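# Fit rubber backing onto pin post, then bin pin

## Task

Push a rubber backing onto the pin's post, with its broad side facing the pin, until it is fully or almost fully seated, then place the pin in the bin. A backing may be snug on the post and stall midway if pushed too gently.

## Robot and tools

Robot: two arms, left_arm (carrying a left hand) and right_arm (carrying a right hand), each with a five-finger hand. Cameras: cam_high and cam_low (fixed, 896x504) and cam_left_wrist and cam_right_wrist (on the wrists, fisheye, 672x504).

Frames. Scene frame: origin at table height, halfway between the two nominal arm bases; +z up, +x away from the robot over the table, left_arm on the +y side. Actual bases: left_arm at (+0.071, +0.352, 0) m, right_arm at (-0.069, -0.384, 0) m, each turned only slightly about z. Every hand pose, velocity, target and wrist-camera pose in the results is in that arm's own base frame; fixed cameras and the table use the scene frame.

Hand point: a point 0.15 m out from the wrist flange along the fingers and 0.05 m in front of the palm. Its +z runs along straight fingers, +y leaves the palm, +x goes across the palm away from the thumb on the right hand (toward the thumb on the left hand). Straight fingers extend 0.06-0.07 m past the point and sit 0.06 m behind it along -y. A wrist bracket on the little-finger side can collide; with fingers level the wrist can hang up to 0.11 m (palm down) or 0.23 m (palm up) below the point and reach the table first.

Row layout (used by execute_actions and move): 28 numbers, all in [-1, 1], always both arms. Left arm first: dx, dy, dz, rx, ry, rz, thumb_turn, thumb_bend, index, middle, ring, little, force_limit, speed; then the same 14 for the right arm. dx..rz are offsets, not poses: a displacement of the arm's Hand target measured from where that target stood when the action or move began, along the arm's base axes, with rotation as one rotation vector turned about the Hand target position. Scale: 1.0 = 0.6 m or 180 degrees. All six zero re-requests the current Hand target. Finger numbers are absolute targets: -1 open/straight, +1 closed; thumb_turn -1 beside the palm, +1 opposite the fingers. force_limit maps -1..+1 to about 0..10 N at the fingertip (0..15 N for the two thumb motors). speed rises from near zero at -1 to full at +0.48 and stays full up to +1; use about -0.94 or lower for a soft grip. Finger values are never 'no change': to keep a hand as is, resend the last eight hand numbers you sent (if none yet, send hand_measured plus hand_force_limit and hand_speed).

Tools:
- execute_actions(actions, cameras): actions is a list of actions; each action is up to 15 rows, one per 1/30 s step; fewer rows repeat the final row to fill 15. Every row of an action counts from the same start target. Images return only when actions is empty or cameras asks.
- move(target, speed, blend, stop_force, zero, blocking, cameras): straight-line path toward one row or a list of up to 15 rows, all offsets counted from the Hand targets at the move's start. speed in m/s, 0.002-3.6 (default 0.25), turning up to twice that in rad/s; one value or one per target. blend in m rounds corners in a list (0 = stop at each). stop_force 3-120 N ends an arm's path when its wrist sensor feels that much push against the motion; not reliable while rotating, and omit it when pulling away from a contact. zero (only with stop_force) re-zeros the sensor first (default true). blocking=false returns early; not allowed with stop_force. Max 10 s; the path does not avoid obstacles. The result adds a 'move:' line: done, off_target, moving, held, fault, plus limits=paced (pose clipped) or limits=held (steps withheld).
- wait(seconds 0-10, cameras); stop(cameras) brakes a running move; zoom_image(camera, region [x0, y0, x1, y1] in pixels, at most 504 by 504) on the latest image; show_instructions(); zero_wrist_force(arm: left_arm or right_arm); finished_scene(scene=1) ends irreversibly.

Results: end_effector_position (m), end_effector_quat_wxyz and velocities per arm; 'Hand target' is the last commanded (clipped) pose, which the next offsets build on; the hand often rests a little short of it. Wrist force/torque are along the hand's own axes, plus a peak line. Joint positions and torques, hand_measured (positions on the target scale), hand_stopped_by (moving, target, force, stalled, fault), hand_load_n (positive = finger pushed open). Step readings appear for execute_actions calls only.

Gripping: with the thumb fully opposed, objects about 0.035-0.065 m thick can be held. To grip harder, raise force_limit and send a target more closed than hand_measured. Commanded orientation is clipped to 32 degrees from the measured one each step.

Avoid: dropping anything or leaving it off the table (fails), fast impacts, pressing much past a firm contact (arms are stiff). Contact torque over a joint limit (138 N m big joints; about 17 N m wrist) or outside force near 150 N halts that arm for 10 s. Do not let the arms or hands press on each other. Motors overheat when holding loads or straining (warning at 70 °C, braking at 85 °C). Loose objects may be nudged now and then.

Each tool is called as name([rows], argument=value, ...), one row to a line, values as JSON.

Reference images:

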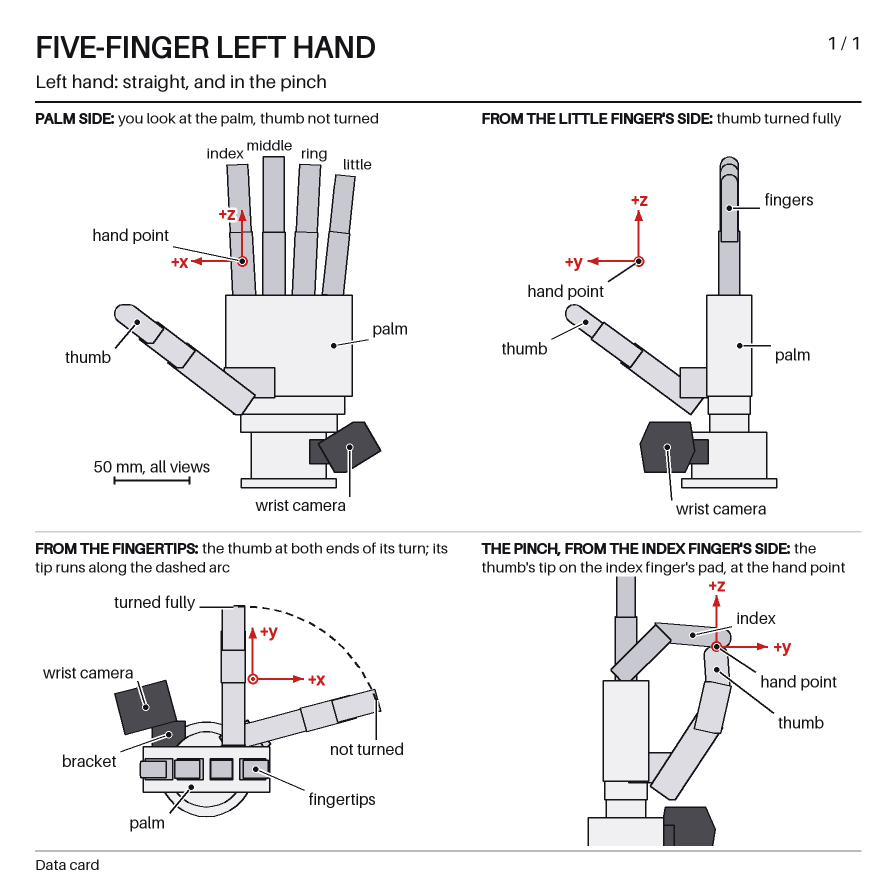

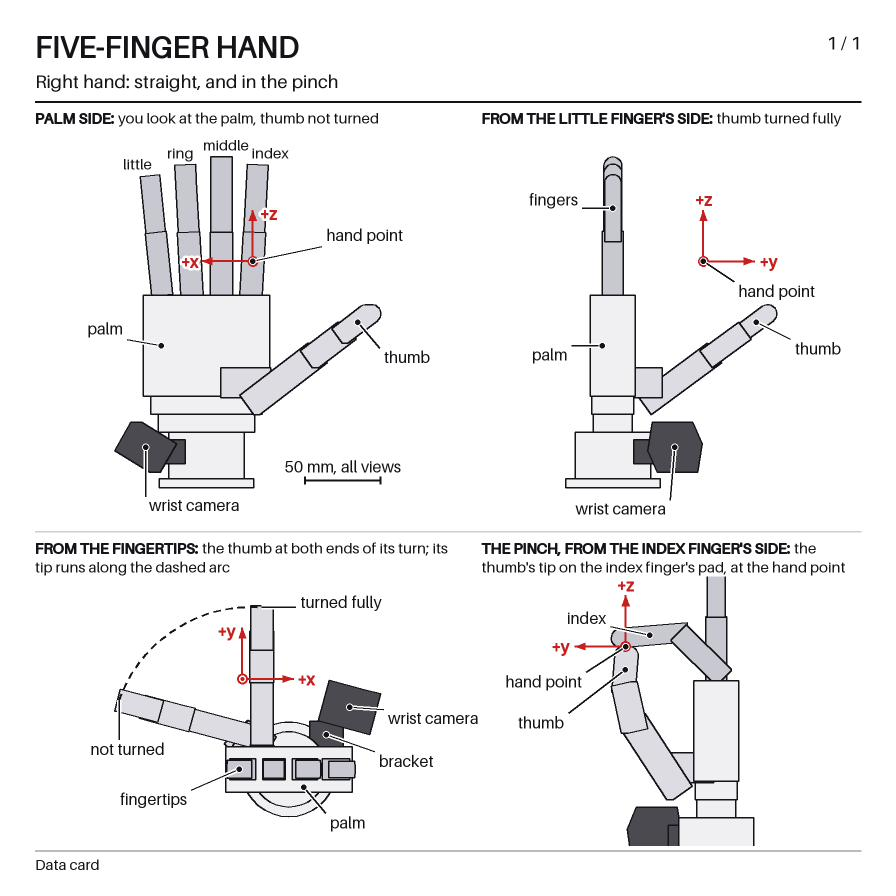

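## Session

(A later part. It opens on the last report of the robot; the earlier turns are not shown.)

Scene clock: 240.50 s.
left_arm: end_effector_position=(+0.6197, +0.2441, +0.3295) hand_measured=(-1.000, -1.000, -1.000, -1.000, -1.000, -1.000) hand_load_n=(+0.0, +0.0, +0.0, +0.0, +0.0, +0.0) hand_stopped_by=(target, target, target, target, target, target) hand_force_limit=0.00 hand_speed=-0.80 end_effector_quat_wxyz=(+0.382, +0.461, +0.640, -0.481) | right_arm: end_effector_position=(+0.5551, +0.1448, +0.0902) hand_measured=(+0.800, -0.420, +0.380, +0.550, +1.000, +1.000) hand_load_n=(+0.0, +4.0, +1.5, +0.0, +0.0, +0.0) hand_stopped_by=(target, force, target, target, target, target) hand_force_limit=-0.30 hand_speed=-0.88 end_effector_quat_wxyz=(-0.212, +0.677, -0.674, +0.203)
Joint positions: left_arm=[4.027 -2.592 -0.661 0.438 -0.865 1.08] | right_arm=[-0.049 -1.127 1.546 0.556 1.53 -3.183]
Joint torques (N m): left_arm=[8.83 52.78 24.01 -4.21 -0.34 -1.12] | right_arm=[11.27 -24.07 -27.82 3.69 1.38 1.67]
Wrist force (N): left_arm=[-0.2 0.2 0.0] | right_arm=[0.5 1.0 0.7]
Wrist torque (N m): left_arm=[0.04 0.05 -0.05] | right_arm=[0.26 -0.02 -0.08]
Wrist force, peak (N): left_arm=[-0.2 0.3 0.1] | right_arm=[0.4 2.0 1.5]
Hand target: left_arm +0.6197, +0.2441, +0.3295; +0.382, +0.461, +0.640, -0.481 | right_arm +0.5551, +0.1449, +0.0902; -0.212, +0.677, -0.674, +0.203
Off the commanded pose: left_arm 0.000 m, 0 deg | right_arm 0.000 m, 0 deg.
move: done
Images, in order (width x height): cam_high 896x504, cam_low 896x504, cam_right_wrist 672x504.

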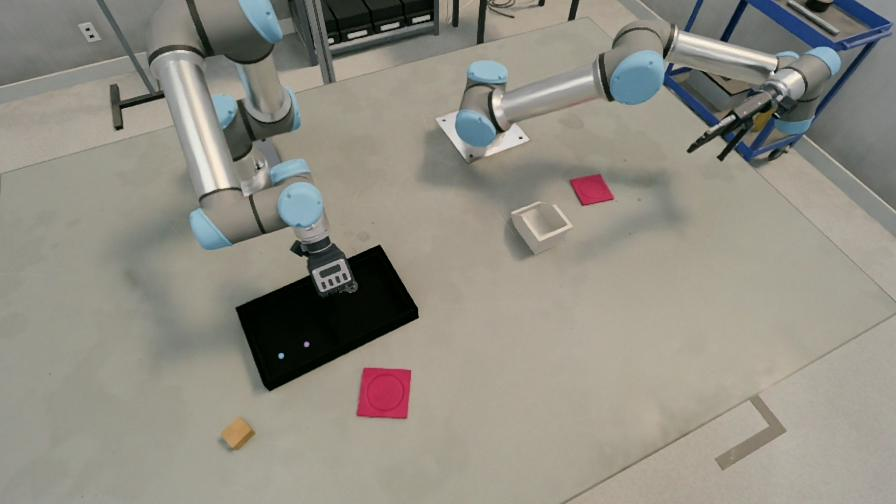

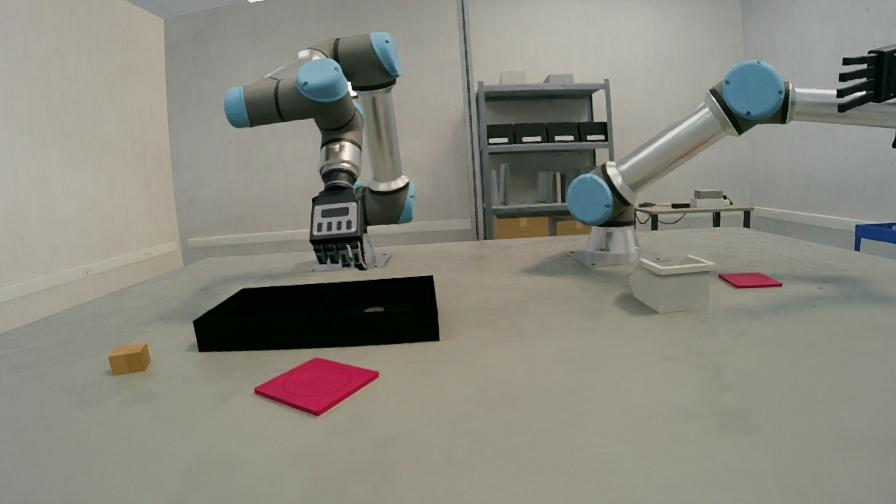

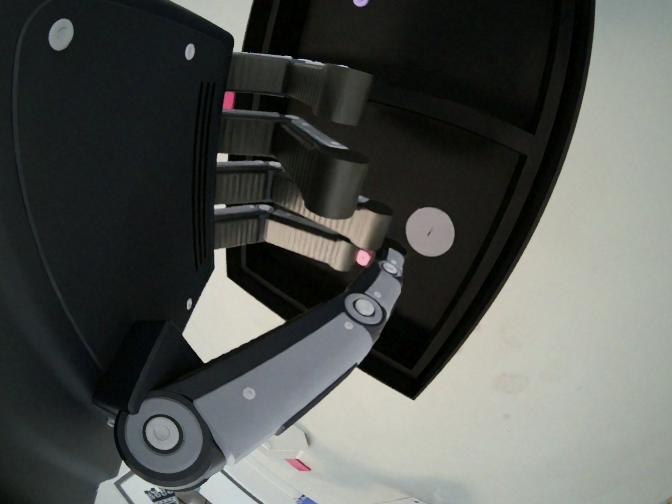

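move(target=[0,0,0,0,0,0,-1,-1,-1,-1,-1,-1,0,-0.8,-0.0193,0.022,-0.0373,0,0,0,0.8,0.0,0.38,0.55,1,1,-0.3,-0.88], speed=0.1, cameras=["cam_right_wrist"])

zoom_image(camera="cam_right_wrist", region=[310, 170, 450, 290])

Scene clock: 246.63 s.
left_arm: end_effector_position=(+0.6197, +0.2441, +0.3295) hand_measured=(-1.000, -1.000, -1.000, -1.000, -1.000, -1.000) hand_load_n=(+0.0, +0.0, +0.0, +0.0, +0.0, +0.0) hand_stopped_by=(target, target, target, target, target, target) hand_force_limit=0.00 hand_speed=-0.80 end_effector_quat_wxyz=(+0.382, +0.461, +0.640, -0.481) | right_arm: end_effector_position=(+0.5435, +0.1580, +0.0679) hand_measured=(+0.800, -0.420, +0.380, +0.550, +1.000, +1.000) hand_load_n=(+0.0, +4.5, +1.0, +0.0, +0.0, +0.0) hand_stopped_by=(target, force, target, target, target, target) hand_force_limit=-0.30 hand_speed=-0.88 end_effector_quat_wxyz=(-0.212, +0.677, -0.674, +0.203)
Joint positions: left_arm=[4.027 -2.592 -0.661 0.438 -0.865 1.08] | right_arm=[-0.021 -1.121 1.601 0.495 1.546 -3.159]
Joint torques (N m): left_arm=[8.52 51.85 22.88 -4.04 -0.2 -1] | right_arm=[11.11 -23.18 -3.42 -0.71 1.3 1.83]
Wrist force (N): left_arm=[0.0 0.1 -0.1] | right_arm=[0.4 1.3 1.2]
Wrist torque (N m): left_arm=[0.02 0.03 -0.04] | right_arm=[0.27 -0.03 -0.07]
Wrist force, peak (N): left_arm=[-0.3 0.0 -0.3] | right_arm=[0.7 1.3 1.3]
Hand target: left_arm +0.6197, +0.2441, +0.3295; +0.382, +0.461, +0.640, -0.481 | right_arm +0.5435, +0.1581, +0.0679; -0.212, +0.677, -0.674, +0.203
Off the commanded pose: left_arm 0.000 m, 0 deg | right_arm 0.000 m, 0 deg.
move: done
Images, in order (width x height): cam_right_wrist 672x504.

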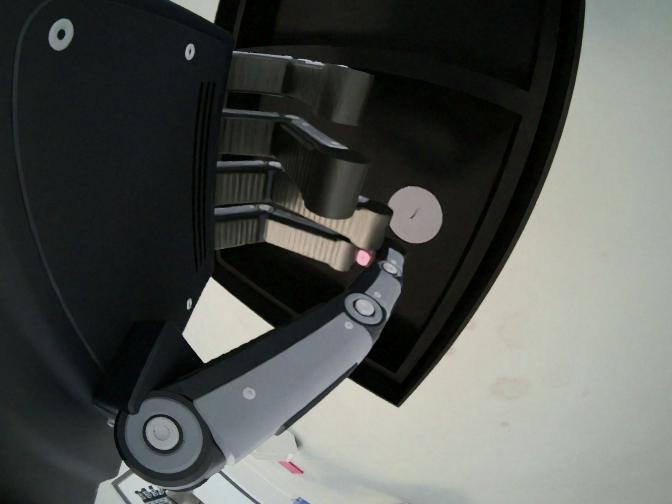

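Scaled by 3.600 from the camera's 672x504 image, which has a finer 960x720 frame.

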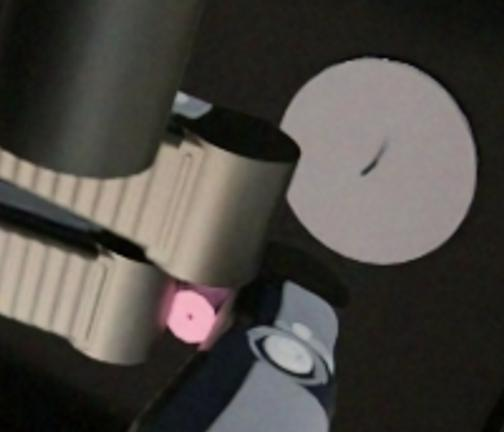

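move(target=[0,0,0,0,0,0,-1,-1,-1,-1,-1,-1,0,-0.8,-0.0061,-0.0052,-0.0002,0,0,0,0.8,0.0,0.38,0.55,1,1,-0.3,-0.88], speed=0.1, cameras=["cam_right_wrist"])

zoom_image(camera="cam_right_wrist", region=[350, 180, 450, 270])

Scene clock: 249.50 s.
left_arm: end_effector_position=(+0.6197, +0.2441, +0.3295) hand_measured=(-1.000, -1.000, -1.000, -1.000, -1.000, -1.000) hand_load_n=(+0.0, -0.5, -0.5, +0.0, +0.0, +0.0) hand_stopped_by=(target, target, target, target, target, target) hand_force_limit=0.00 hand_speed=-0.80 end_effector_quat_wxyz=(+0.382, +0.461, +0.640, -0.481) | right_arm: end_effector_position=(+0.5398, +0.1550, +0.0677) hand_measured=(+0.800, -0.420, +0.380, +0.550, +1.000, +1.000) hand_load_n=(-0.5, +4.0, +1.5, +0.0, +0.0, +0.0) hand_stopped_by=(target, force, target, target, target, target) hand_force_limit=-0.30 hand_speed=-0.88 end_effector_quat_wxyz=(-0.212, +0.677, -0.674, +0.203)
Joint positions: left_arm=[4.027 -2.592 -0.661 0.438 -0.865 1.08] | right_arm=[-0.028 -1.131 1.615 0.489 1.542 -3.165]
Joint torques (N m): left_arm=[8.92 51.8 24.16 -4.1 -0.26 -1.08] | right_arm=[-11.22 -48.72 -4.2 -0.66 -0.9 -1.14]
Wrist force (N): left_arm=[0.0 -0.1 0.0] | right_arm=[0.7 0.9 1.0]
Wrist torque (N m): left_arm=[0.00 0.03 -0.03] | right_arm=[0.22 -0.08 -0.06]
Wrist force, peak (N): left_arm=[-0.4 0.0 0.1] | right_arm=[0.6 1.6 1.3]
Hand target: left_arm +0.6197, +0.2441, +0.3295; +0.382, +0.461, +0.640, -0.481 | right_arm +0.5398, +0.1549, +0.0677; -0.212, +0.677, -0.674, +0.203
Off the commanded pose: left_arm 0.000 m, 0 deg | right_arm 0.000 m, 0 deg.
move: done
Images, in order (width x height): cam_right_wrist 672x504.

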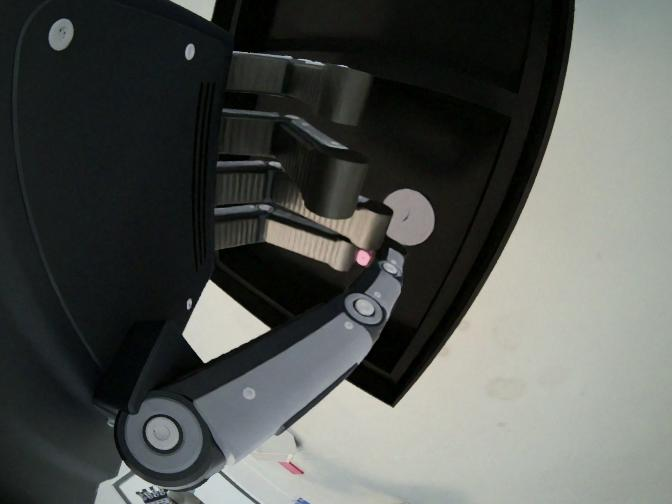

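Scaled by 5.040 from the camera's 672x504 image, which has a finer 960x720 frame.

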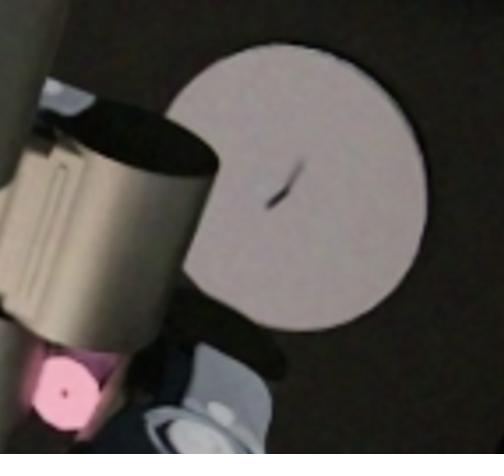

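move(target=[0,0,0,0,0,0,-1,-1,-1,-1,-1,-1,0,-0.8,0.0003,-0.003,-0.058,0,0,0,0.8,0.0,0.38,0.55,1,1,-0.3,-0.88], speed=0.08, cameras=["cam_right_wrist"])

zoom_image(camera="cam_right_wrist", region=[330, 200, 420, 290])

Scene clock: 252.67 s.
left_arm: end_effector_position=(+0.6197, +0.2441, +0.3295) hand_measured=(-1.000, -1.000, -1.000, -1.000, -1.000, -1.000) hand_load_n=(+0.0, +0.0, +0.0, +0.0, +0.0, +0.0) hand_stopped_by=(target, target, target, target, target, target) hand_force_limit=0.00 hand_speed=-0.80 end_effector_quat_wxyz=(+0.382, +0.461, +0.640, -0.481) | right_arm: end_effector_position=(+0.5400, +0.1531, +0.0330) hand_measured=(+0.800, -0.420, +0.380, +0.550, +1.000, +1.000) hand_load_n=(+0.0, +4.0, +1.5, +0.0, +0.0, +0.0) hand_stopped_by=(target, force, target, target, target, target) hand_force_limit=-0.30 hand_speed=-0.88 end_effector_quat_wxyz=(-0.212, +0.677, -0.674, +0.203)
Joint positions: left_arm=[4.027 -2.592 -0.661 0.438 -0.865 1.08] | right_arm=[-0.032 -1.09 1.655 0.41 1.539 -3.169]
Joint torques (N m): left_arm=[9.07 52.46 23.04 -4.07 -0.3 -1.2] | right_arm=[-9.42 -23.78 -3.85 -0.58 -0.85 -0.98]
Wrist force (N): left_arm=[-0.1 0.2 0.1] | right_arm=[0.6 1.0 0.8]
Wrist torque (N m): left_arm=[0.04 0.04 -0.04] | right_arm=[0.26 -0.04 -0.05]
Wrist force, peak (N): left_arm=[-0.1 0.4 -0.2] | right_arm=[0.7 1.5 1.4]
Hand target: left_arm +0.6197, +0.2441, +0.3295; +0.382, +0.461, +0.640, -0.481 | right_arm +0.5400, +0.1531, +0.0329; -0.212, +0.677, -0.674, +0.203
Off the commanded pose: left_arm 0.000 m, 0 deg | right_arm 0.000 m, 0 deg.
move: done
Images, in order (width x height): cam_right_wrist 672x504.

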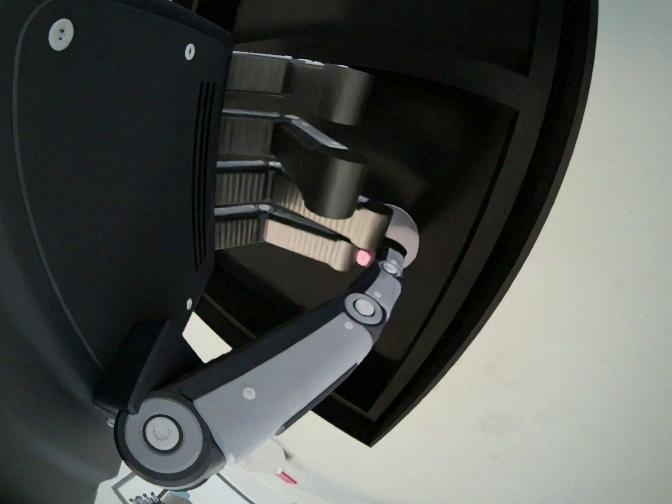

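Scaled by 5.600 from the camera's 672x504 image, which has a finer 960x720 frame.

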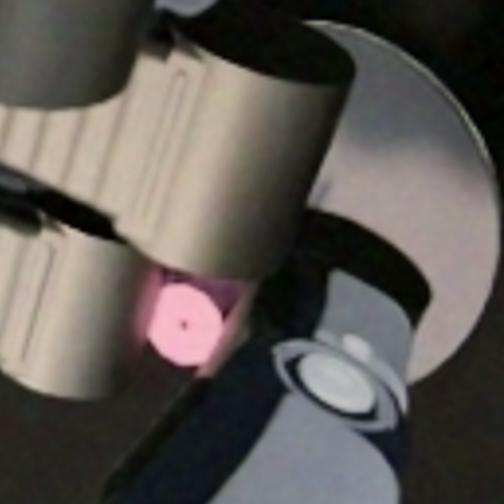

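zoom_image(camera="cam_right_wrist", region=[375, 195, 430, 275])

Scaled by 6.300 from the camera's 672x504 image, which has a finer 960x720 frame.

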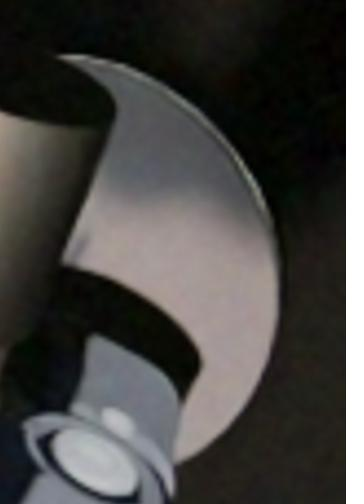

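move(target=[0,0,0,0,0,0,-1,-1,-1,-1,-1,-1,0,-0.8,0.0027,0.0013,-0.0075,0,0,0,0.8,0.0,0.38,0.55,1,1,-0.3,-0.88], speed=0.05, cameras=["cam_right_wrist"])

zoom_image(camera="cam_right_wrist", region=[350, 195, 430, 275])

Scene clock: 259.13 s.
left_arm: end_effector_position=(+0.6197, +0.2441, +0.3295) hand_measured=(-1.000, -1.000, -1.000, -1.000, -1.000, -1.000) hand_load_n=(+0.0, +0.0, -0.5, +0.0, +0.0, +0.0) hand_stopped_by=(target, target, target, target, target, target) hand_force_limit=0.00 hand_speed=-0.80 end_effector_quat_wxyz=(+0.382, +0.461, +0.640, -0.481) | right_arm: end_effector_position=(+0.5416, +0.1539, +0.0285) hand_measured=(+0.800, -0.420, +0.380, +0.550, +1.000, +1.000) hand_load_n=(-0.5, +4.0, +1.0, +0.0, +0.0, +0.5) hand_stopped_by=(target, force, target, target, target, target) hand_force_limit=-0.30 hand_speed=-0.88 end_effector_quat_wxyz=(-0.212, +0.677, -0.674, +0.203)
Joint positions: left_arm=[4.027 -2.592 -0.661 0.438 -0.865 1.08] | right_arm=[-0.03 -1.081 1.654 0.402 1.54 -3.167]
Joint torques (N m): left_arm=[9.19 52.25 22.44 -4.02 -0.31 -1] | right_arm=[11.93 -24.83 -26.73 -0.6 1.16 1.05]
Wrist force (N): left_arm=[-0.1 0.1 0.1] | right_arm=[0.6 1.3 0.8]
Wrist torque (N m): left_arm=[0.02 0.04 -0.04] | right_arm=[0.29 -0.04 -0.06]
Wrist force, peak (N): left_arm=[-0.2 0.2 -0.1] | right_arm=[1.0 1.4 1.2]
Hand target: left_arm +0.6197, +0.2441, +0.3295; +0.382, +0.461, +0.640, -0.481 | right_arm +0.5416, +0.1539, +0.0284; -0.212, +0.677, -0.674, +0.203
Off the commanded pose: left_arm 0.000 m, 0 deg | right_arm 0.000 m, 0 deg.
move: done
Images, in order (width x height): cam_right_wrist 672x504.

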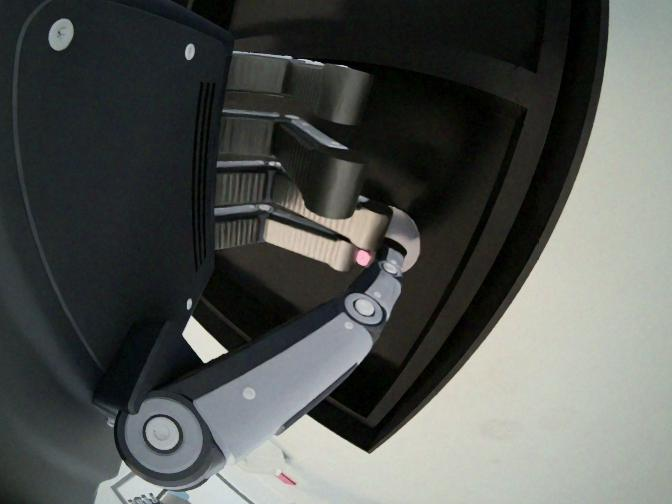

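Scaled by 6.300 from the camera's 672x504 image, which has a finer 960x720 frame.

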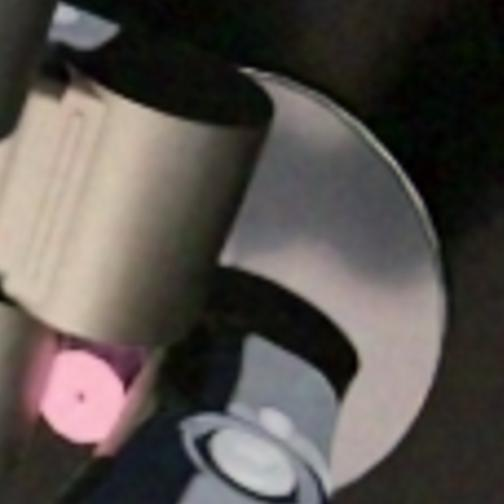

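move(target=[0,0,0,0,0,0,-1,-1,-1,-1,-1,-1,0,-0.8,-0.0005,0.0007,-0.024,0,0,0,0.8,0.0,0.38,0.55,1,1,-0.3,-0.88], speed=0.015, stop_force=4, cameras=["cam_right_wrist"])

zoom_image(camera="cam_right_wrist", region=[340, 195, 430, 285])

Scene clock: 262.90 s.
left_arm: end_effector_position=(+0.6197, +0.2441, +0.3295) hand_measured=(-1.000, -1.000, -1.000, -1.000, -1.000, -1.000) hand_load_n=(+0.0, +0.0, +0.0, +0.0, +0.0, -0.5) hand_stopped_by=(target, target, target, target, target, target) hand_force_limit=0.00 hand_speed=-0.80 end_effector_quat_wxyz=(+0.382, +0.461, +0.640, -0.481) | right_arm: end_effector_position=(+0.5414, +0.1542, +0.0198) hand_measured=(+0.800, -0.420, +0.380, +0.550, +1.000, +1.000) hand_load_n=(-0.5, +5.5, +2.0, +0.0, +0.0, +0.0) hand_stopped_by=(target, force, target, target, target, target) hand_force_limit=-0.30 hand_speed=-0.88 end_effector_quat_wxyz=(-0.212, +0.677, -0.674, +0.203)
Joint positions: left_arm=[4.027 -2.592 -0.661 0.438 -0.865 1.08] | right_arm=[-0.03 -1.07 1.662 0.382 1.541 -3.167]
Joint torques (N m): left_arm=[8.84 52.19 22.76 -4.17 -0.31 -0.9] | right_arm=[-2.48 -49.44 -25.19 3.62 -0.55 -1.12]
Wrist force (N): left_arm=[-0.3 0.1 -0.1] | right_arm=[0.7 1.1 1.0]
Wrist torque (N m): left_arm=[0.03 0.07 -0.05] | right_arm=[0.25 -0.06 -0.05]
Wrist force, peak (N): left_arm=[-0.3 0.1 -0.1] | right_arm=[0.0 -2.8 -4.1]
Hand target: left_arm +0.6197, +0.2441, +0.3295; +0.382, +0.461, +0.640, -0.481 | right_arm +0.5414, +0.1542, +0.0198; -0.212, +0.677, -0.674, +0.203 (not the last commanded pose)
Off the commanded pose: left_arm 0.000 m, 0 deg | right_arm 0.006 m, 0 deg.
move: contact (right_arm)
Images, in order (width x height): cam_right_wrist 672x504.

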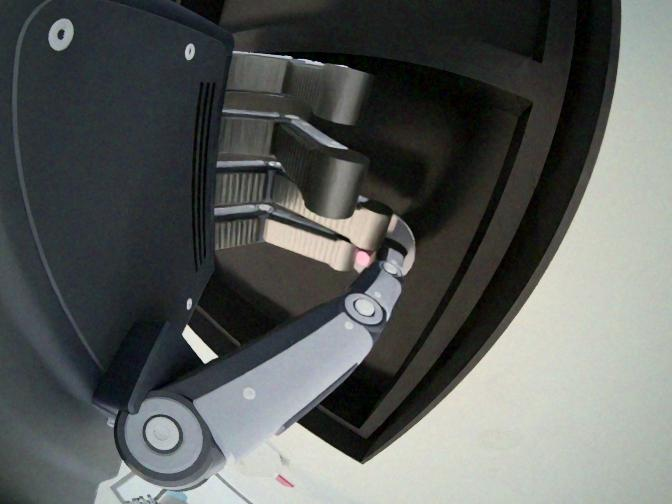

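Scaled by 5.600 from the camera's 672x504 image, which has a finer 960x720 frame.

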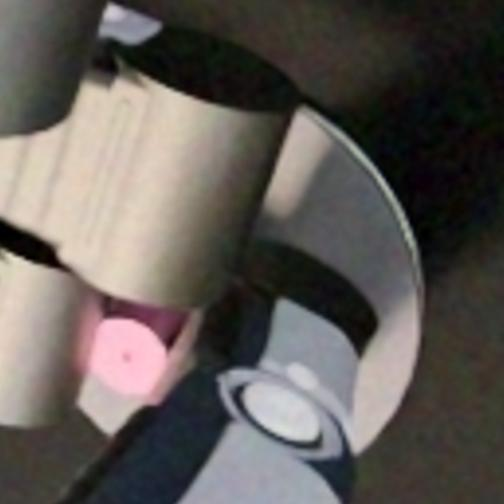

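move([
  [0,0,0,0,0,0,-1,-1,-1,-1,-1,-1,0,-0.8,0,0,0.008,0,0,0,0.8,0.0,0.38,0.55,1,1,-0.3,-0.88],
  [0,0,0,0,0,0,-1,-1,-1,-1,-1,-1,0,-0.8,-0.0017,-0.0015,0.008,0,0,0,0.8,0.0,0.38,0.55,1,1,-0.3,-0.88],
], speed=0.03, cameras=["cam_right_wrist"])

zoom_image(camera="cam_right_wrist", region=[340, 195, 430, 285])

Scene clock: 271.83 s.
left_arm: end_effector_position=(+0.6197, +0.2441, +0.3295) hand_measured=(-1.000, -1.000, -1.000, -1.000, -1.000, -1.000) hand_load_n=(+0.0, +0.0, +0.0, +0.0, +0.0, +0.0) hand_stopped_by=(target, target, target, target, target, target) hand_force_limit=0.00 hand_speed=-0.80 end_effector_quat_wxyz=(+0.382, +0.461, +0.640, -0.481) | right_arm: end_effector_position=(+0.5405, +0.1533, +0.0246) hand_measured=(+0.800, -0.420, +0.380, +0.550, +1.000, +1.000) hand_load_n=(+0.0, +5.5, +1.5, +0.0, +0.0, +0.0) hand_stopped_by=(target, force, target, target, target, target) hand_force_limit=-0.30 hand_speed=-0.88 end_effector_quat_wxyz=(-0.212, +0.677, -0.674, +0.204)
Joint positions: left_arm=[4.027 -2.592 -0.661 0.438 -0.865 1.08] | right_arm=[-0.032 -1.078 1.662 0.391 1.54 -3.168]
Joint torques (N m): left_arm=[8.3 52.48 22.04 -4.09 -0.16 -0.89] | right_arm=[-9.11 -51.22 -3.65 -0.56 -0.73 -0.94]
Wrist force (N): left_arm=[-0.1 0.1 0.0] | right_arm=[0.5 1.0 1.0]
Wrist torque (N m): left_arm=[0.01 0.05 -0.04] | right_arm=[0.25 -0.03 -0.06]
Wrist force, peak (N): left_arm=[-0.5 0.0 -0.1] | right_arm=[0.7 1.7 1.1]
Hand target: left_arm +0.6197, +0.2441, +0.3295; +0.382, +0.461, +0.640, -0.481 | right_arm +0.5404, +0.1533, +0.0246; -0.212, +0.677, -0.674, +0.203
Off the commanded pose: left_arm 0.000 m, 0 deg | right_arm 0.000 m, 0 deg.
move: done
Images, in order (width x height): cam_right_wrist 672x504.

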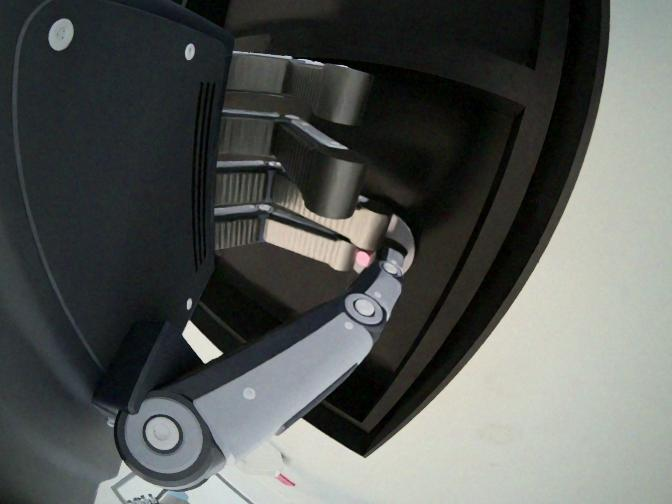

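Scaled by 5.600 from the camera's 672x504 image, which has a finer 960x720 frame.

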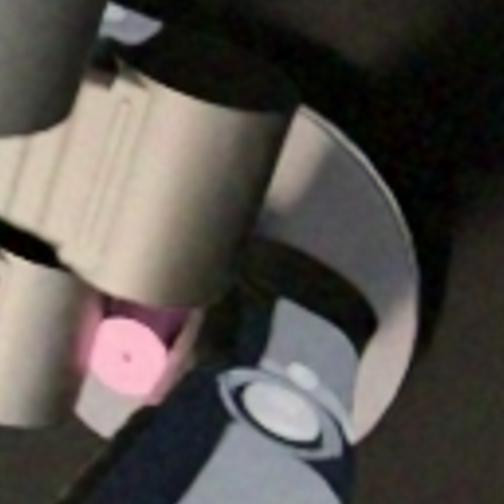

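move(target=[0,0,0,0,0,0,-1,-1,-1,-1,-1,-1,0,-0.8,0,0,-0.0192,0,0,0,0.8,0.0,0.38,0.55,1,1,-0.3,-0.88], speed=0.015, stop_force=10, cameras=["cam_right_wrist"])

zoom_image(camera="cam_right_wrist", region=[340, 195, 430, 285])

Scene clock: 275.43 s.
left_arm: end_effector_position=(+0.6197, +0.2441, +0.3295) hand_measured=(-1.000, -1.000, -1.000, -1.000, -1.000, -1.000) hand_load_n=(+0.0, +0.0, +0.0, +0.0, +0.0, +0.0) hand_stopped_by=(target, target, target, target, target, target) hand_force_limit=0.00 hand_speed=-0.80 end_effector_quat_wxyz=(+0.382, +0.461, +0.640, -0.481) | right_arm: end_effector_position=(+0.5404, +0.1533, +0.0185) hand_measured=(+0.800, -0.420, +0.380, +0.550, +1.000, +1.000) hand_load_n=(-0.5, +7.0, +1.0, +0.0, +0.5, +0.0) hand_stopped_by=(target, force, target, target, target, target) hand_force_limit=-0.30 hand_speed=-0.88 end_effector_quat_wxyz=(-0.212, +0.677, -0.674, +0.204)
Joint positions: left_arm=[4.027 -2.592 -0.661 0.438 -0.865 1.08] | right_arm=[-0.032 -1.07 1.667 0.377 1.54 -3.168]
Joint torques (N m): left_arm=[9.15 52.48 21.78 -4.1 -0.28 -0.99] | right_arm=[-8.33 -49.3 -26.65 3.05 -0.66 -0.98]
Wrist force (N): left_arm=[-0.3 0.0 0.0] | right_arm=[0.8 0.6 -0.8]
Wrist torque (N m): left_arm=[0.01 0.06 -0.05] | right_arm=[0.22 -0.07 -0.05]
Wrist force, peak (N): left_arm=[0.1 0.3 -0.2] | right_arm=[0.4 -5.5 -7.0]
Hand target: left_arm +0.6197, +0.2441, +0.3295; +0.382, +0.461, +0.640, -0.481 | right_arm +0.5404, +0.1533, +0.0185; -0.212, +0.677, -0.674, +0.204 (not the last commanded pose)
Off the commanded pose: left_arm 0.000 m, 0 deg | right_arm 0.005 m, 0 deg.
move: contact (right_arm)
Images, in order (width x height): cam_right_wrist 672x504.

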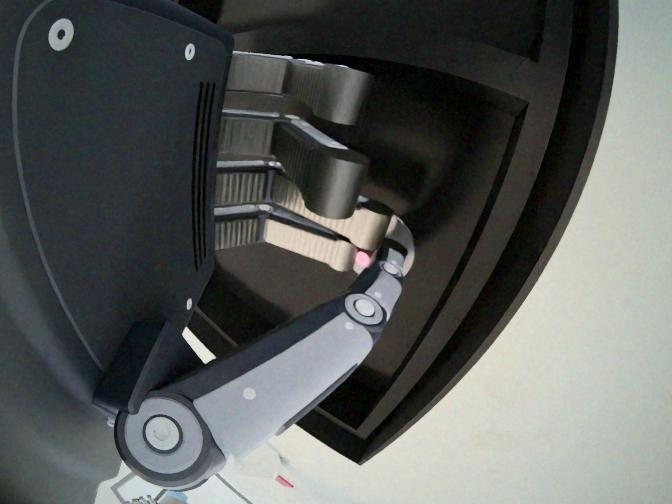

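Scaled by 5.600 from the camera's 672x504 image, which has a finer 960x720 frame.

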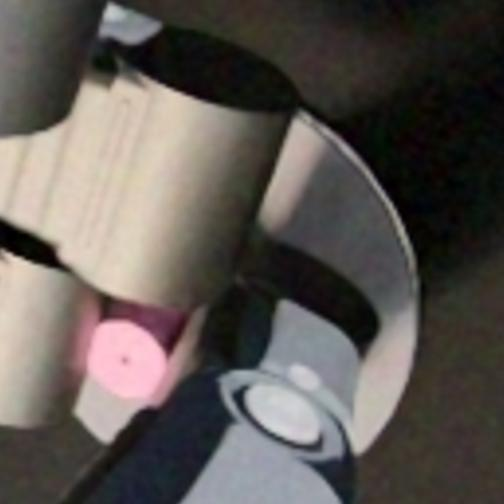

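move(target=[0,0,0,0,0,0,-1,-1,-1,-1,-1,-1,0,-0.8,0,0,-0.01,0,0,0,0.8,0.0,0.38,0.55,1,1,-0.3,-0.88], speed=0.01, stop_force=20, cameras=["cam_right_wrist"])

zoom_image(camera="cam_right_wrist", region=[340, 195, 430, 285])

Scene clock: 278.63 s.
left_arm: end_effector_position=(+0.6197, +0.2441, +0.3295) hand_measured=(-1.000, -1.000, -1.000, -1.000, -1.000, -1.000) hand_load_n=(+0.0, +0.0, +0.0, +0.0, +0.0, +0.0) hand_stopped_by=(target, target, target, target, target, target) hand_force_limit=0.00 hand_speed=-0.80 end_effector_quat_wxyz=(+0.382, +0.461, +0.640, -0.481) | right_arm: end_effector_position=(+0.5405, +0.1533, +0.0149) hand_measured=(+0.800, -0.420, +0.380, +0.550, +1.000, +1.000) hand_load_n=(-1.0, +11.0, -2.5, +0.0, +0.0, +0.0) hand_stopped_by=(target, force, target, target, target, target) hand_force_limit=-0.30 hand_speed=-0.88 end_effector_quat_wxyz=(-0.213, +0.677, -0.674, +0.204)
Joint positions: left_arm=[4.027 -2.592 -0.661 0.438 -0.865 1.08] | right_arm=[-0.032 -1.066 1.671 0.369 1.54 -3.168]
Joint torques (N m): left_arm=[8.07 53.22 22.39 -4 -0.37 -1.01] | right_arm=[-6.47 -43.52 -21.35 3.04 -0.65 -1.07]
Wrist force (N): left_arm=[-0.1 -0.2 -0.1] | right_arm=[2.0 -9.9 -10.8]
Wrist torque (N m): left_arm=[-0.02 0.04 -0.03] | right_arm=[-0.31 -0.04 -0.14]
Wrist force, peak (N): left_arm=[-0.3 0.3 -0.1] | right_arm=[2.1 -15.9 -15.3]
Hand target: left_arm +0.6197, +0.2441, +0.3295; +0.382, +0.461, +0.640, -0.481 | right_arm +0.5405, +0.1533, +0.0149; -0.213, +0.677, -0.674, +0.204 (not the last commanded pose)
Off the commanded pose: left_arm 0.000 m, 0 deg | right_arm 0.002 m, 0 deg.
move: contact (right_arm)
Images, in order (width x height): cam_right_wrist 672x504.

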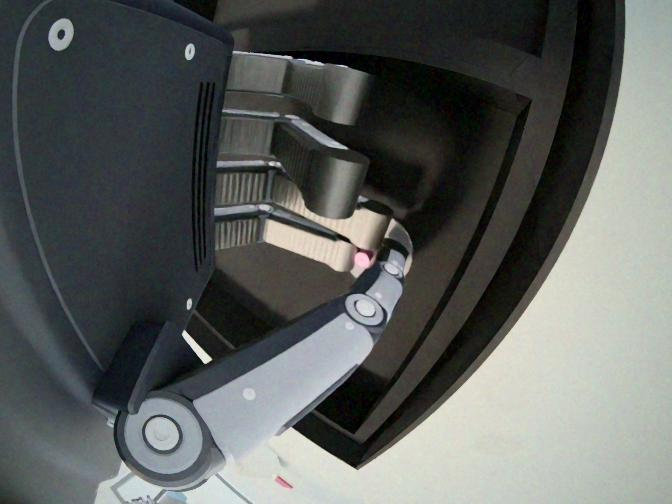

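Scaled by 5.600 from the camera's 672x504 image, which has a finer 960x720 frame.

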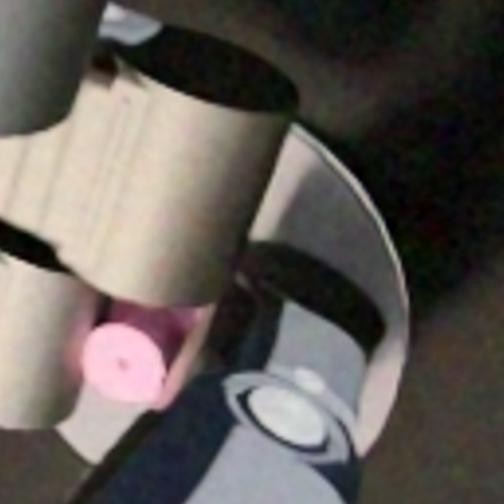

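move([
  [0,0,0,0,0,0,-1,-1,-1,-1,-1,-1,0,-0.8,0,0,0.0017,0,0,0,0.8,-0.64,0.38,0.55,1,1,-0.3,-0.6],
  [0,0,0,0,0,0,-1,-1,-1,-1,-1,-1,0,-0.8,0.003,0,0.0025,0,0,0,0.8,-0.64,0.38,0.55,1,1,-0.3,-0.6],
  [0,0,0,0,0,0,-1,-1,-1,-1,-1,-1,0,-0.8,0.003,0,0.05,0,0,0,0.8,-0.64,0.38,0.55,1,1,-0.3,-0.6],
], speed=0.04, cameras=["cam_right_wrist", "cam_low"])

zoom_image(camera="cam_right_wrist", region=[340, 185, 430, 275])

zoom_image(camera="cam_low", region=[340, 280, 410, 330])

Scene clock: 285.83 s.
left_arm: end_effector_position=(+0.6197, +0.2441, +0.3295) hand_measured=(-1.000, -1.000, -1.000, -1.000, -1.000, -1.000) hand_load_n=(+0.0, -0.5, +0.0, +0.0, +0.0, +0.0) hand_stopped_by=(target, target, target, target, target, target) hand_force_limit=0.00 hand_speed=-0.80 end_effector_quat_wxyz=(+0.382, +0.461, +0.640, -0.481) | right_arm: end_effector_position=(+0.5423, +0.1533, +0.0448) hand_measured=(+0.800, -0.640, +0.380, +0.550, +1.000, +1.000) hand_load_n=(+0.0, -0.5, +0.0, +0.0, +0.0, +0.0) hand_stopped_by=(target, target, target, target, target, target) hand_force_limit=-0.30 hand_speed=-0.60 end_effector_quat_wxyz=(-0.213, +0.677, -0.674, +0.204)
Joint positions: left_arm=[4.027 -2.592 -0.661 0.438 -0.865 1.08] | right_arm=[-0.032 -1.1 1.635 0.439 1.54 -3.168]
Joint torques (N m): left_arm=[9.26 51.93 21.84 -4.12 -0.28 -0.96] | right_arm=[10.65 -50.36 -26.17 3.55 1.13 0.57]
Wrist force (N): left_arm=[-0.1 0.0 0.2] | right_arm=[0.5 1.0 1.2]
Wrist torque (N m): left_arm=[0.00 0.04 -0.03] | right_arm=[0.22 -0.04 -0.06]
Wrist force, peak (N): left_arm=[-0.4 0.2 0.1] | right_arm=[1.9 -10.0 -10.9]
Hand target: left_arm +0.6197, +0.2441, +0.3295; +0.382, +0.461, +0.640, -0.481 | right_arm +0.5423, +0.1533, +0.0449; -0.213, +0.677, -0.674, +0.204
Off the commanded pose: left_arm 0.000 m, 0 deg | right_arm 0.000 m, 0 deg.
move: done
Images, in order (width x height): cam_low 896x504, cam_right_wrist 672x504.

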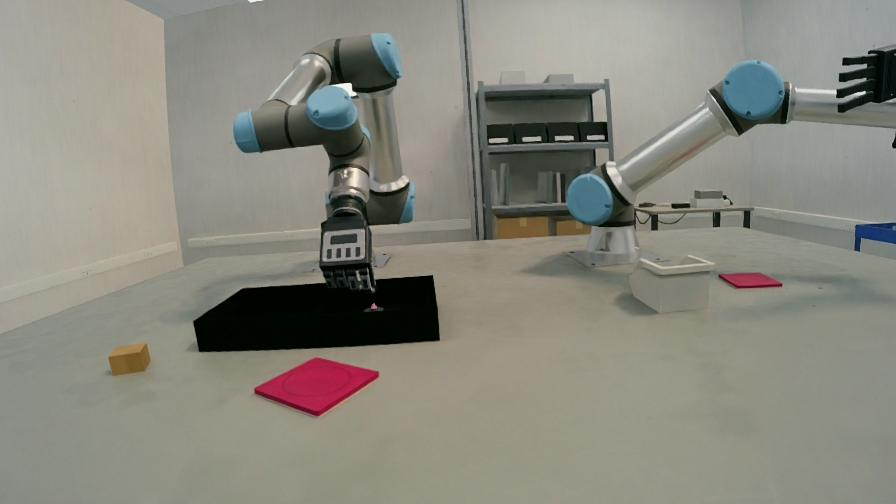

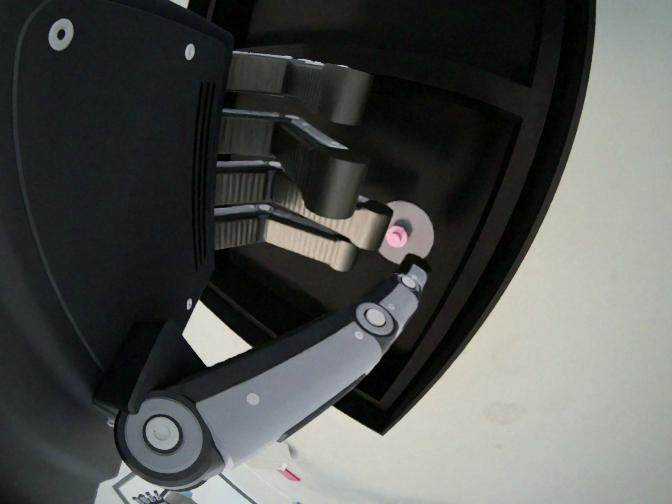

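Scaled by 5.600 from the camera's 672x504 image, which has a finer 960x720 frame.

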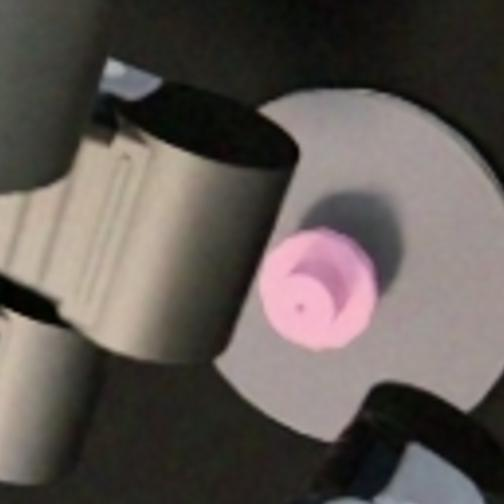

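Scaled by 7.200.

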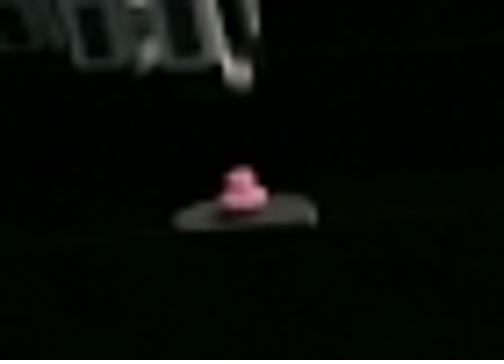

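move(target=[0,0,0,0,0,0,-1,-1,-1,-1,-1,-1,0,-0.8,0.0662,-0.002,0.05,0,-0.0833,0,0.8,-1,1,1,1,1,-0.3,0.2], speed=0.15, cameras=["cam_right_wrist", "cam_low"])

zoom_image(camera="cam_right_wrist", region=[400, 210, 580, 370])

zoom_image(camera="cam_low", region=[310, 210, 420, 330])

Scene clock: 304.97 s.
left_arm: end_effector_position=(+0.6197, +0.2441, +0.3295) hand_measured=(-1.000, -1.000, -1.000, -1.000, -1.000, -1.000) hand_load_n=(+0.0, +0.0, +0.0, +0.0, +0.0, +0.0) hand_stopped_by=(target, target, target, target, target, target) hand_force_limit=0.00 hand_speed=-0.80 end_effector_quat_wxyz=(+0.382, +0.461, +0.640, -0.481) | right_arm: end_effector_position=(+0.5820, +0.1521, +0.0749) hand_measured=(+0.800, -1.000, +1.000, +1.000, +1.000, +1.000) hand_load_n=(+0.0, +0.0, +0.0, +0.0, +0.0, +0.0) hand_stopped_by=(target, target, target, target, target, target) hand_force_limit=-0.30 hand_speed=0.20 end_effector_quat_wxyz=(-0.299, +0.645, -0.641, +0.290)
Joint positions: left_arm=[4.027 -2.592 -0.661 0.438 -0.865 1.08] | right_arm=[-0.036 -1.197 1.73 0.18 1.53 -3.166]
Joint torques (N m): left_arm=[8.67 52.76 22.08 -4.13 -0.4 -0.87] | right_arm=[-9.64 -46.65 -4.49 -1.4 -1.19 1.11]
Wrist force (N): left_arm=[0.0 0.1 -0.1] | right_arm=[0.6 1.3 1.0]
Wrist torque (N m): left_arm=[0.03 0.02 -0.04] | right_arm=[0.25 -0.01 -0.01]
Wrist force, peak (N): left_arm=[-0.4 0.1 0.1] | right_arm=[0.8 1.5 1.1]
Hand target: left_arm +0.6197, +0.2441, +0.3295; +0.382, +0.461, +0.640, -0.481 | right_arm +0.5820, +0.1521, +0.0749; -0.299, +0.645, -0.641, +0.290
Off the commanded pose: left_arm 0.000 m, 0 deg | right_arm 0.000 m, 0 deg.
move: done
Images, in order (width x height): cam_low 896x504, cam_right_wrist 672x504.

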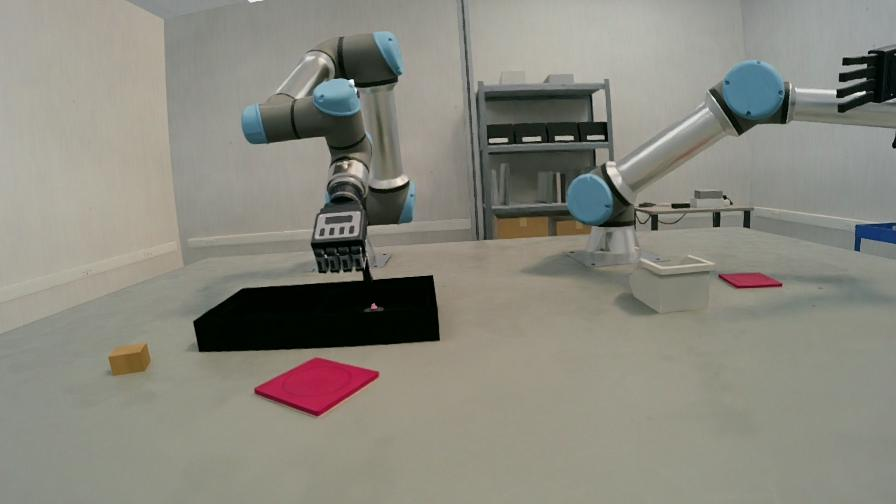

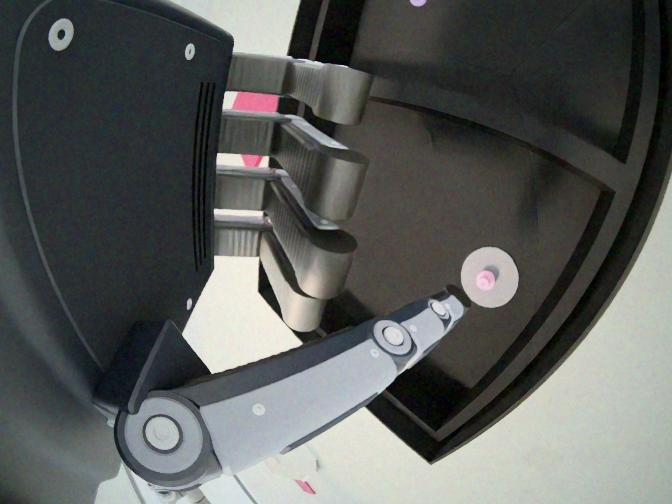

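Scaled by 2.800 from the camera's 672x504 image, which has a finer 960x720 frame.

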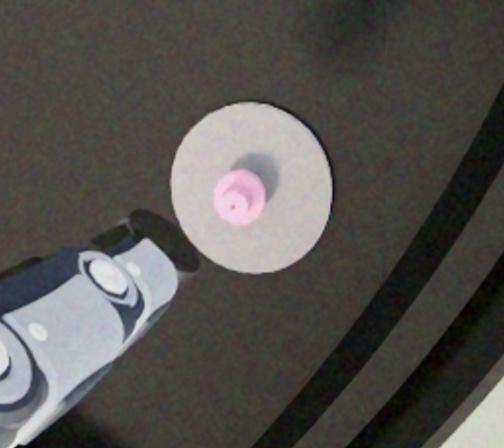

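Scaled by 4.200.

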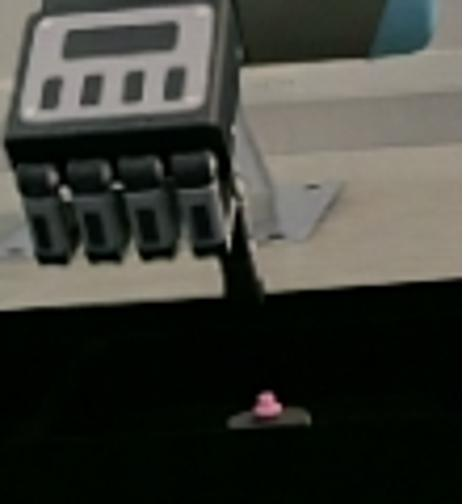

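move(target=[0,0,0,0,0,0,-1,-1,-1,-1,-1,-1,0,-0.8,0,0.02,-0.043,0,0,0,0.8,-1,1,1,1,1,-0.3,0.2], speed=0.12, cameras=["cam_right_wrist", "cam_low"])

zoom_image(camera="cam_right_wrist", region=[410, 230, 530, 350])

zoom_image(camera="cam_low", region=[330, 250, 410, 330])

Scene clock: 323.67 s.
left_arm: end_effector_position=(+0.6197, +0.2441, +0.3295) hand_measured=(-1.000, -1.000, -1.000, -1.000, -1.000, -1.000) hand_load_n=(+0.0, +0.0, +0.0, +0.0, +0.0, +0.0) hand_stopped_by=(target, target, target, target, target, target) hand_force_limit=0.00 hand_speed=-0.80 end_effector_quat_wxyz=(+0.382, +0.461, +0.640, -0.481) | right_arm: end_effector_position=(+0.5820, +0.1640, +0.0491) hand_measured=(+0.800, -1.000, +1.000, +1.000, +1.000, +1.000) hand_load_n=(+0.0, +0.0, +0.0, +0.0, +0.0, +0.0) hand_stopped_by=(target, target, target, target, target, target) hand_force_limit=-0.30 hand_speed=0.20 end_effector_quat_wxyz=(-0.299, +0.645, -0.641, +0.290)
Joint positions: left_arm=[4.027 -2.592 -0.661 0.438 -0.865 1.08] | right_arm=[-0.008 -1.158 1.749 0.121 1.551 -3.147]
Joint torques (N m): left_arm=[8.96 52.61 21.43 -4.01 -0.33 -0.99] | right_arm=[11.63 -21.94 -3.55 -1.28 1.39 1.49]
Wrist force (N): left_arm=[-0.1 0.0 -0.1] | right_arm=[0.7 1.2 1.2]
Wrist torque (N m): left_arm=[0.02 0.04 -0.04] | right_arm=[0.22 -0.04 -0.03]
Wrist force, peak (N): left_arm=[-0.3 0.3 0.1] | right_arm=[0.3 1.7 1.2]
Hand target: left_arm +0.6197, +0.2441, +0.3295; +0.382, +0.461, +0.640, -0.481 | right_arm +0.5820, +0.1641, +0.0491; -0.299, +0.645, -0.641, +0.290
Off the commanded pose: left_arm 0.000 m, 0 deg | right_arm 0.000 m, 0 deg.
move: done
Images, in order (width x height): cam_low 896x504, cam_right_wrist 672x504.

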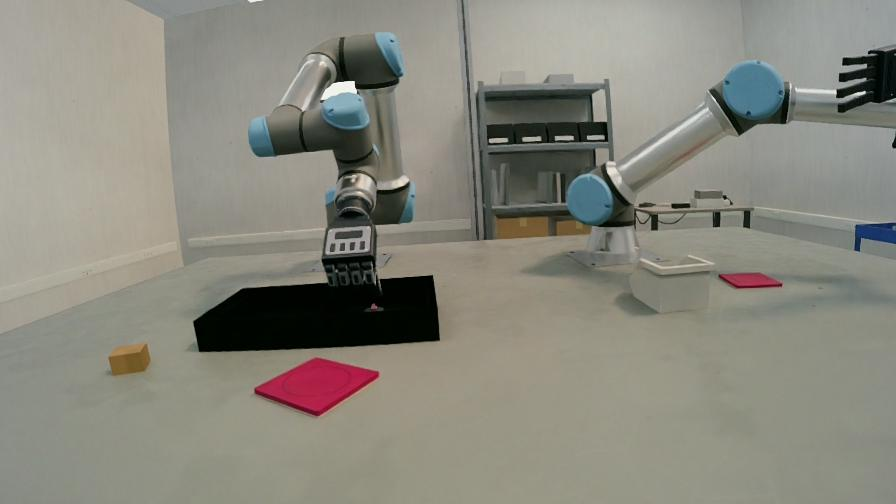

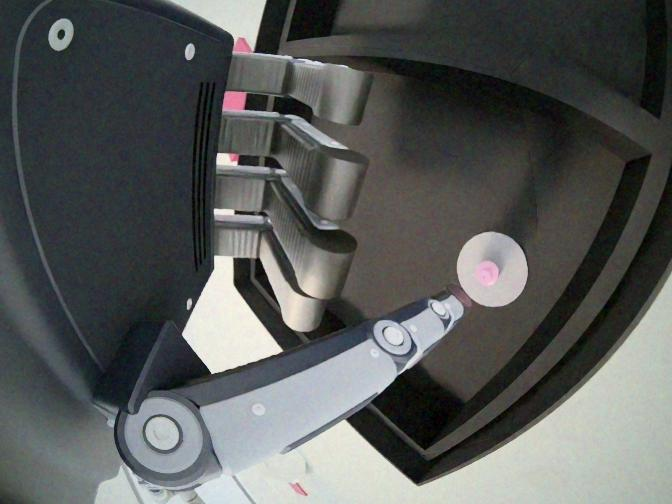

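Scaled by 4.200 from the camera's 672x504 image, which has a finer 960x720 frame.

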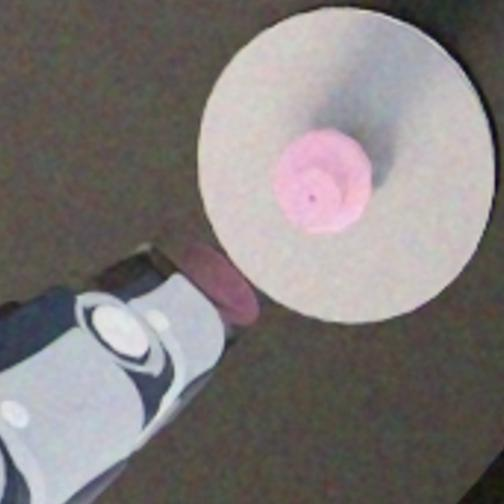

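Scaled by 6.300.

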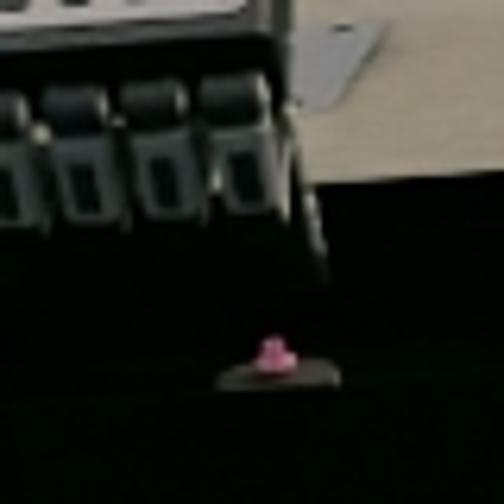

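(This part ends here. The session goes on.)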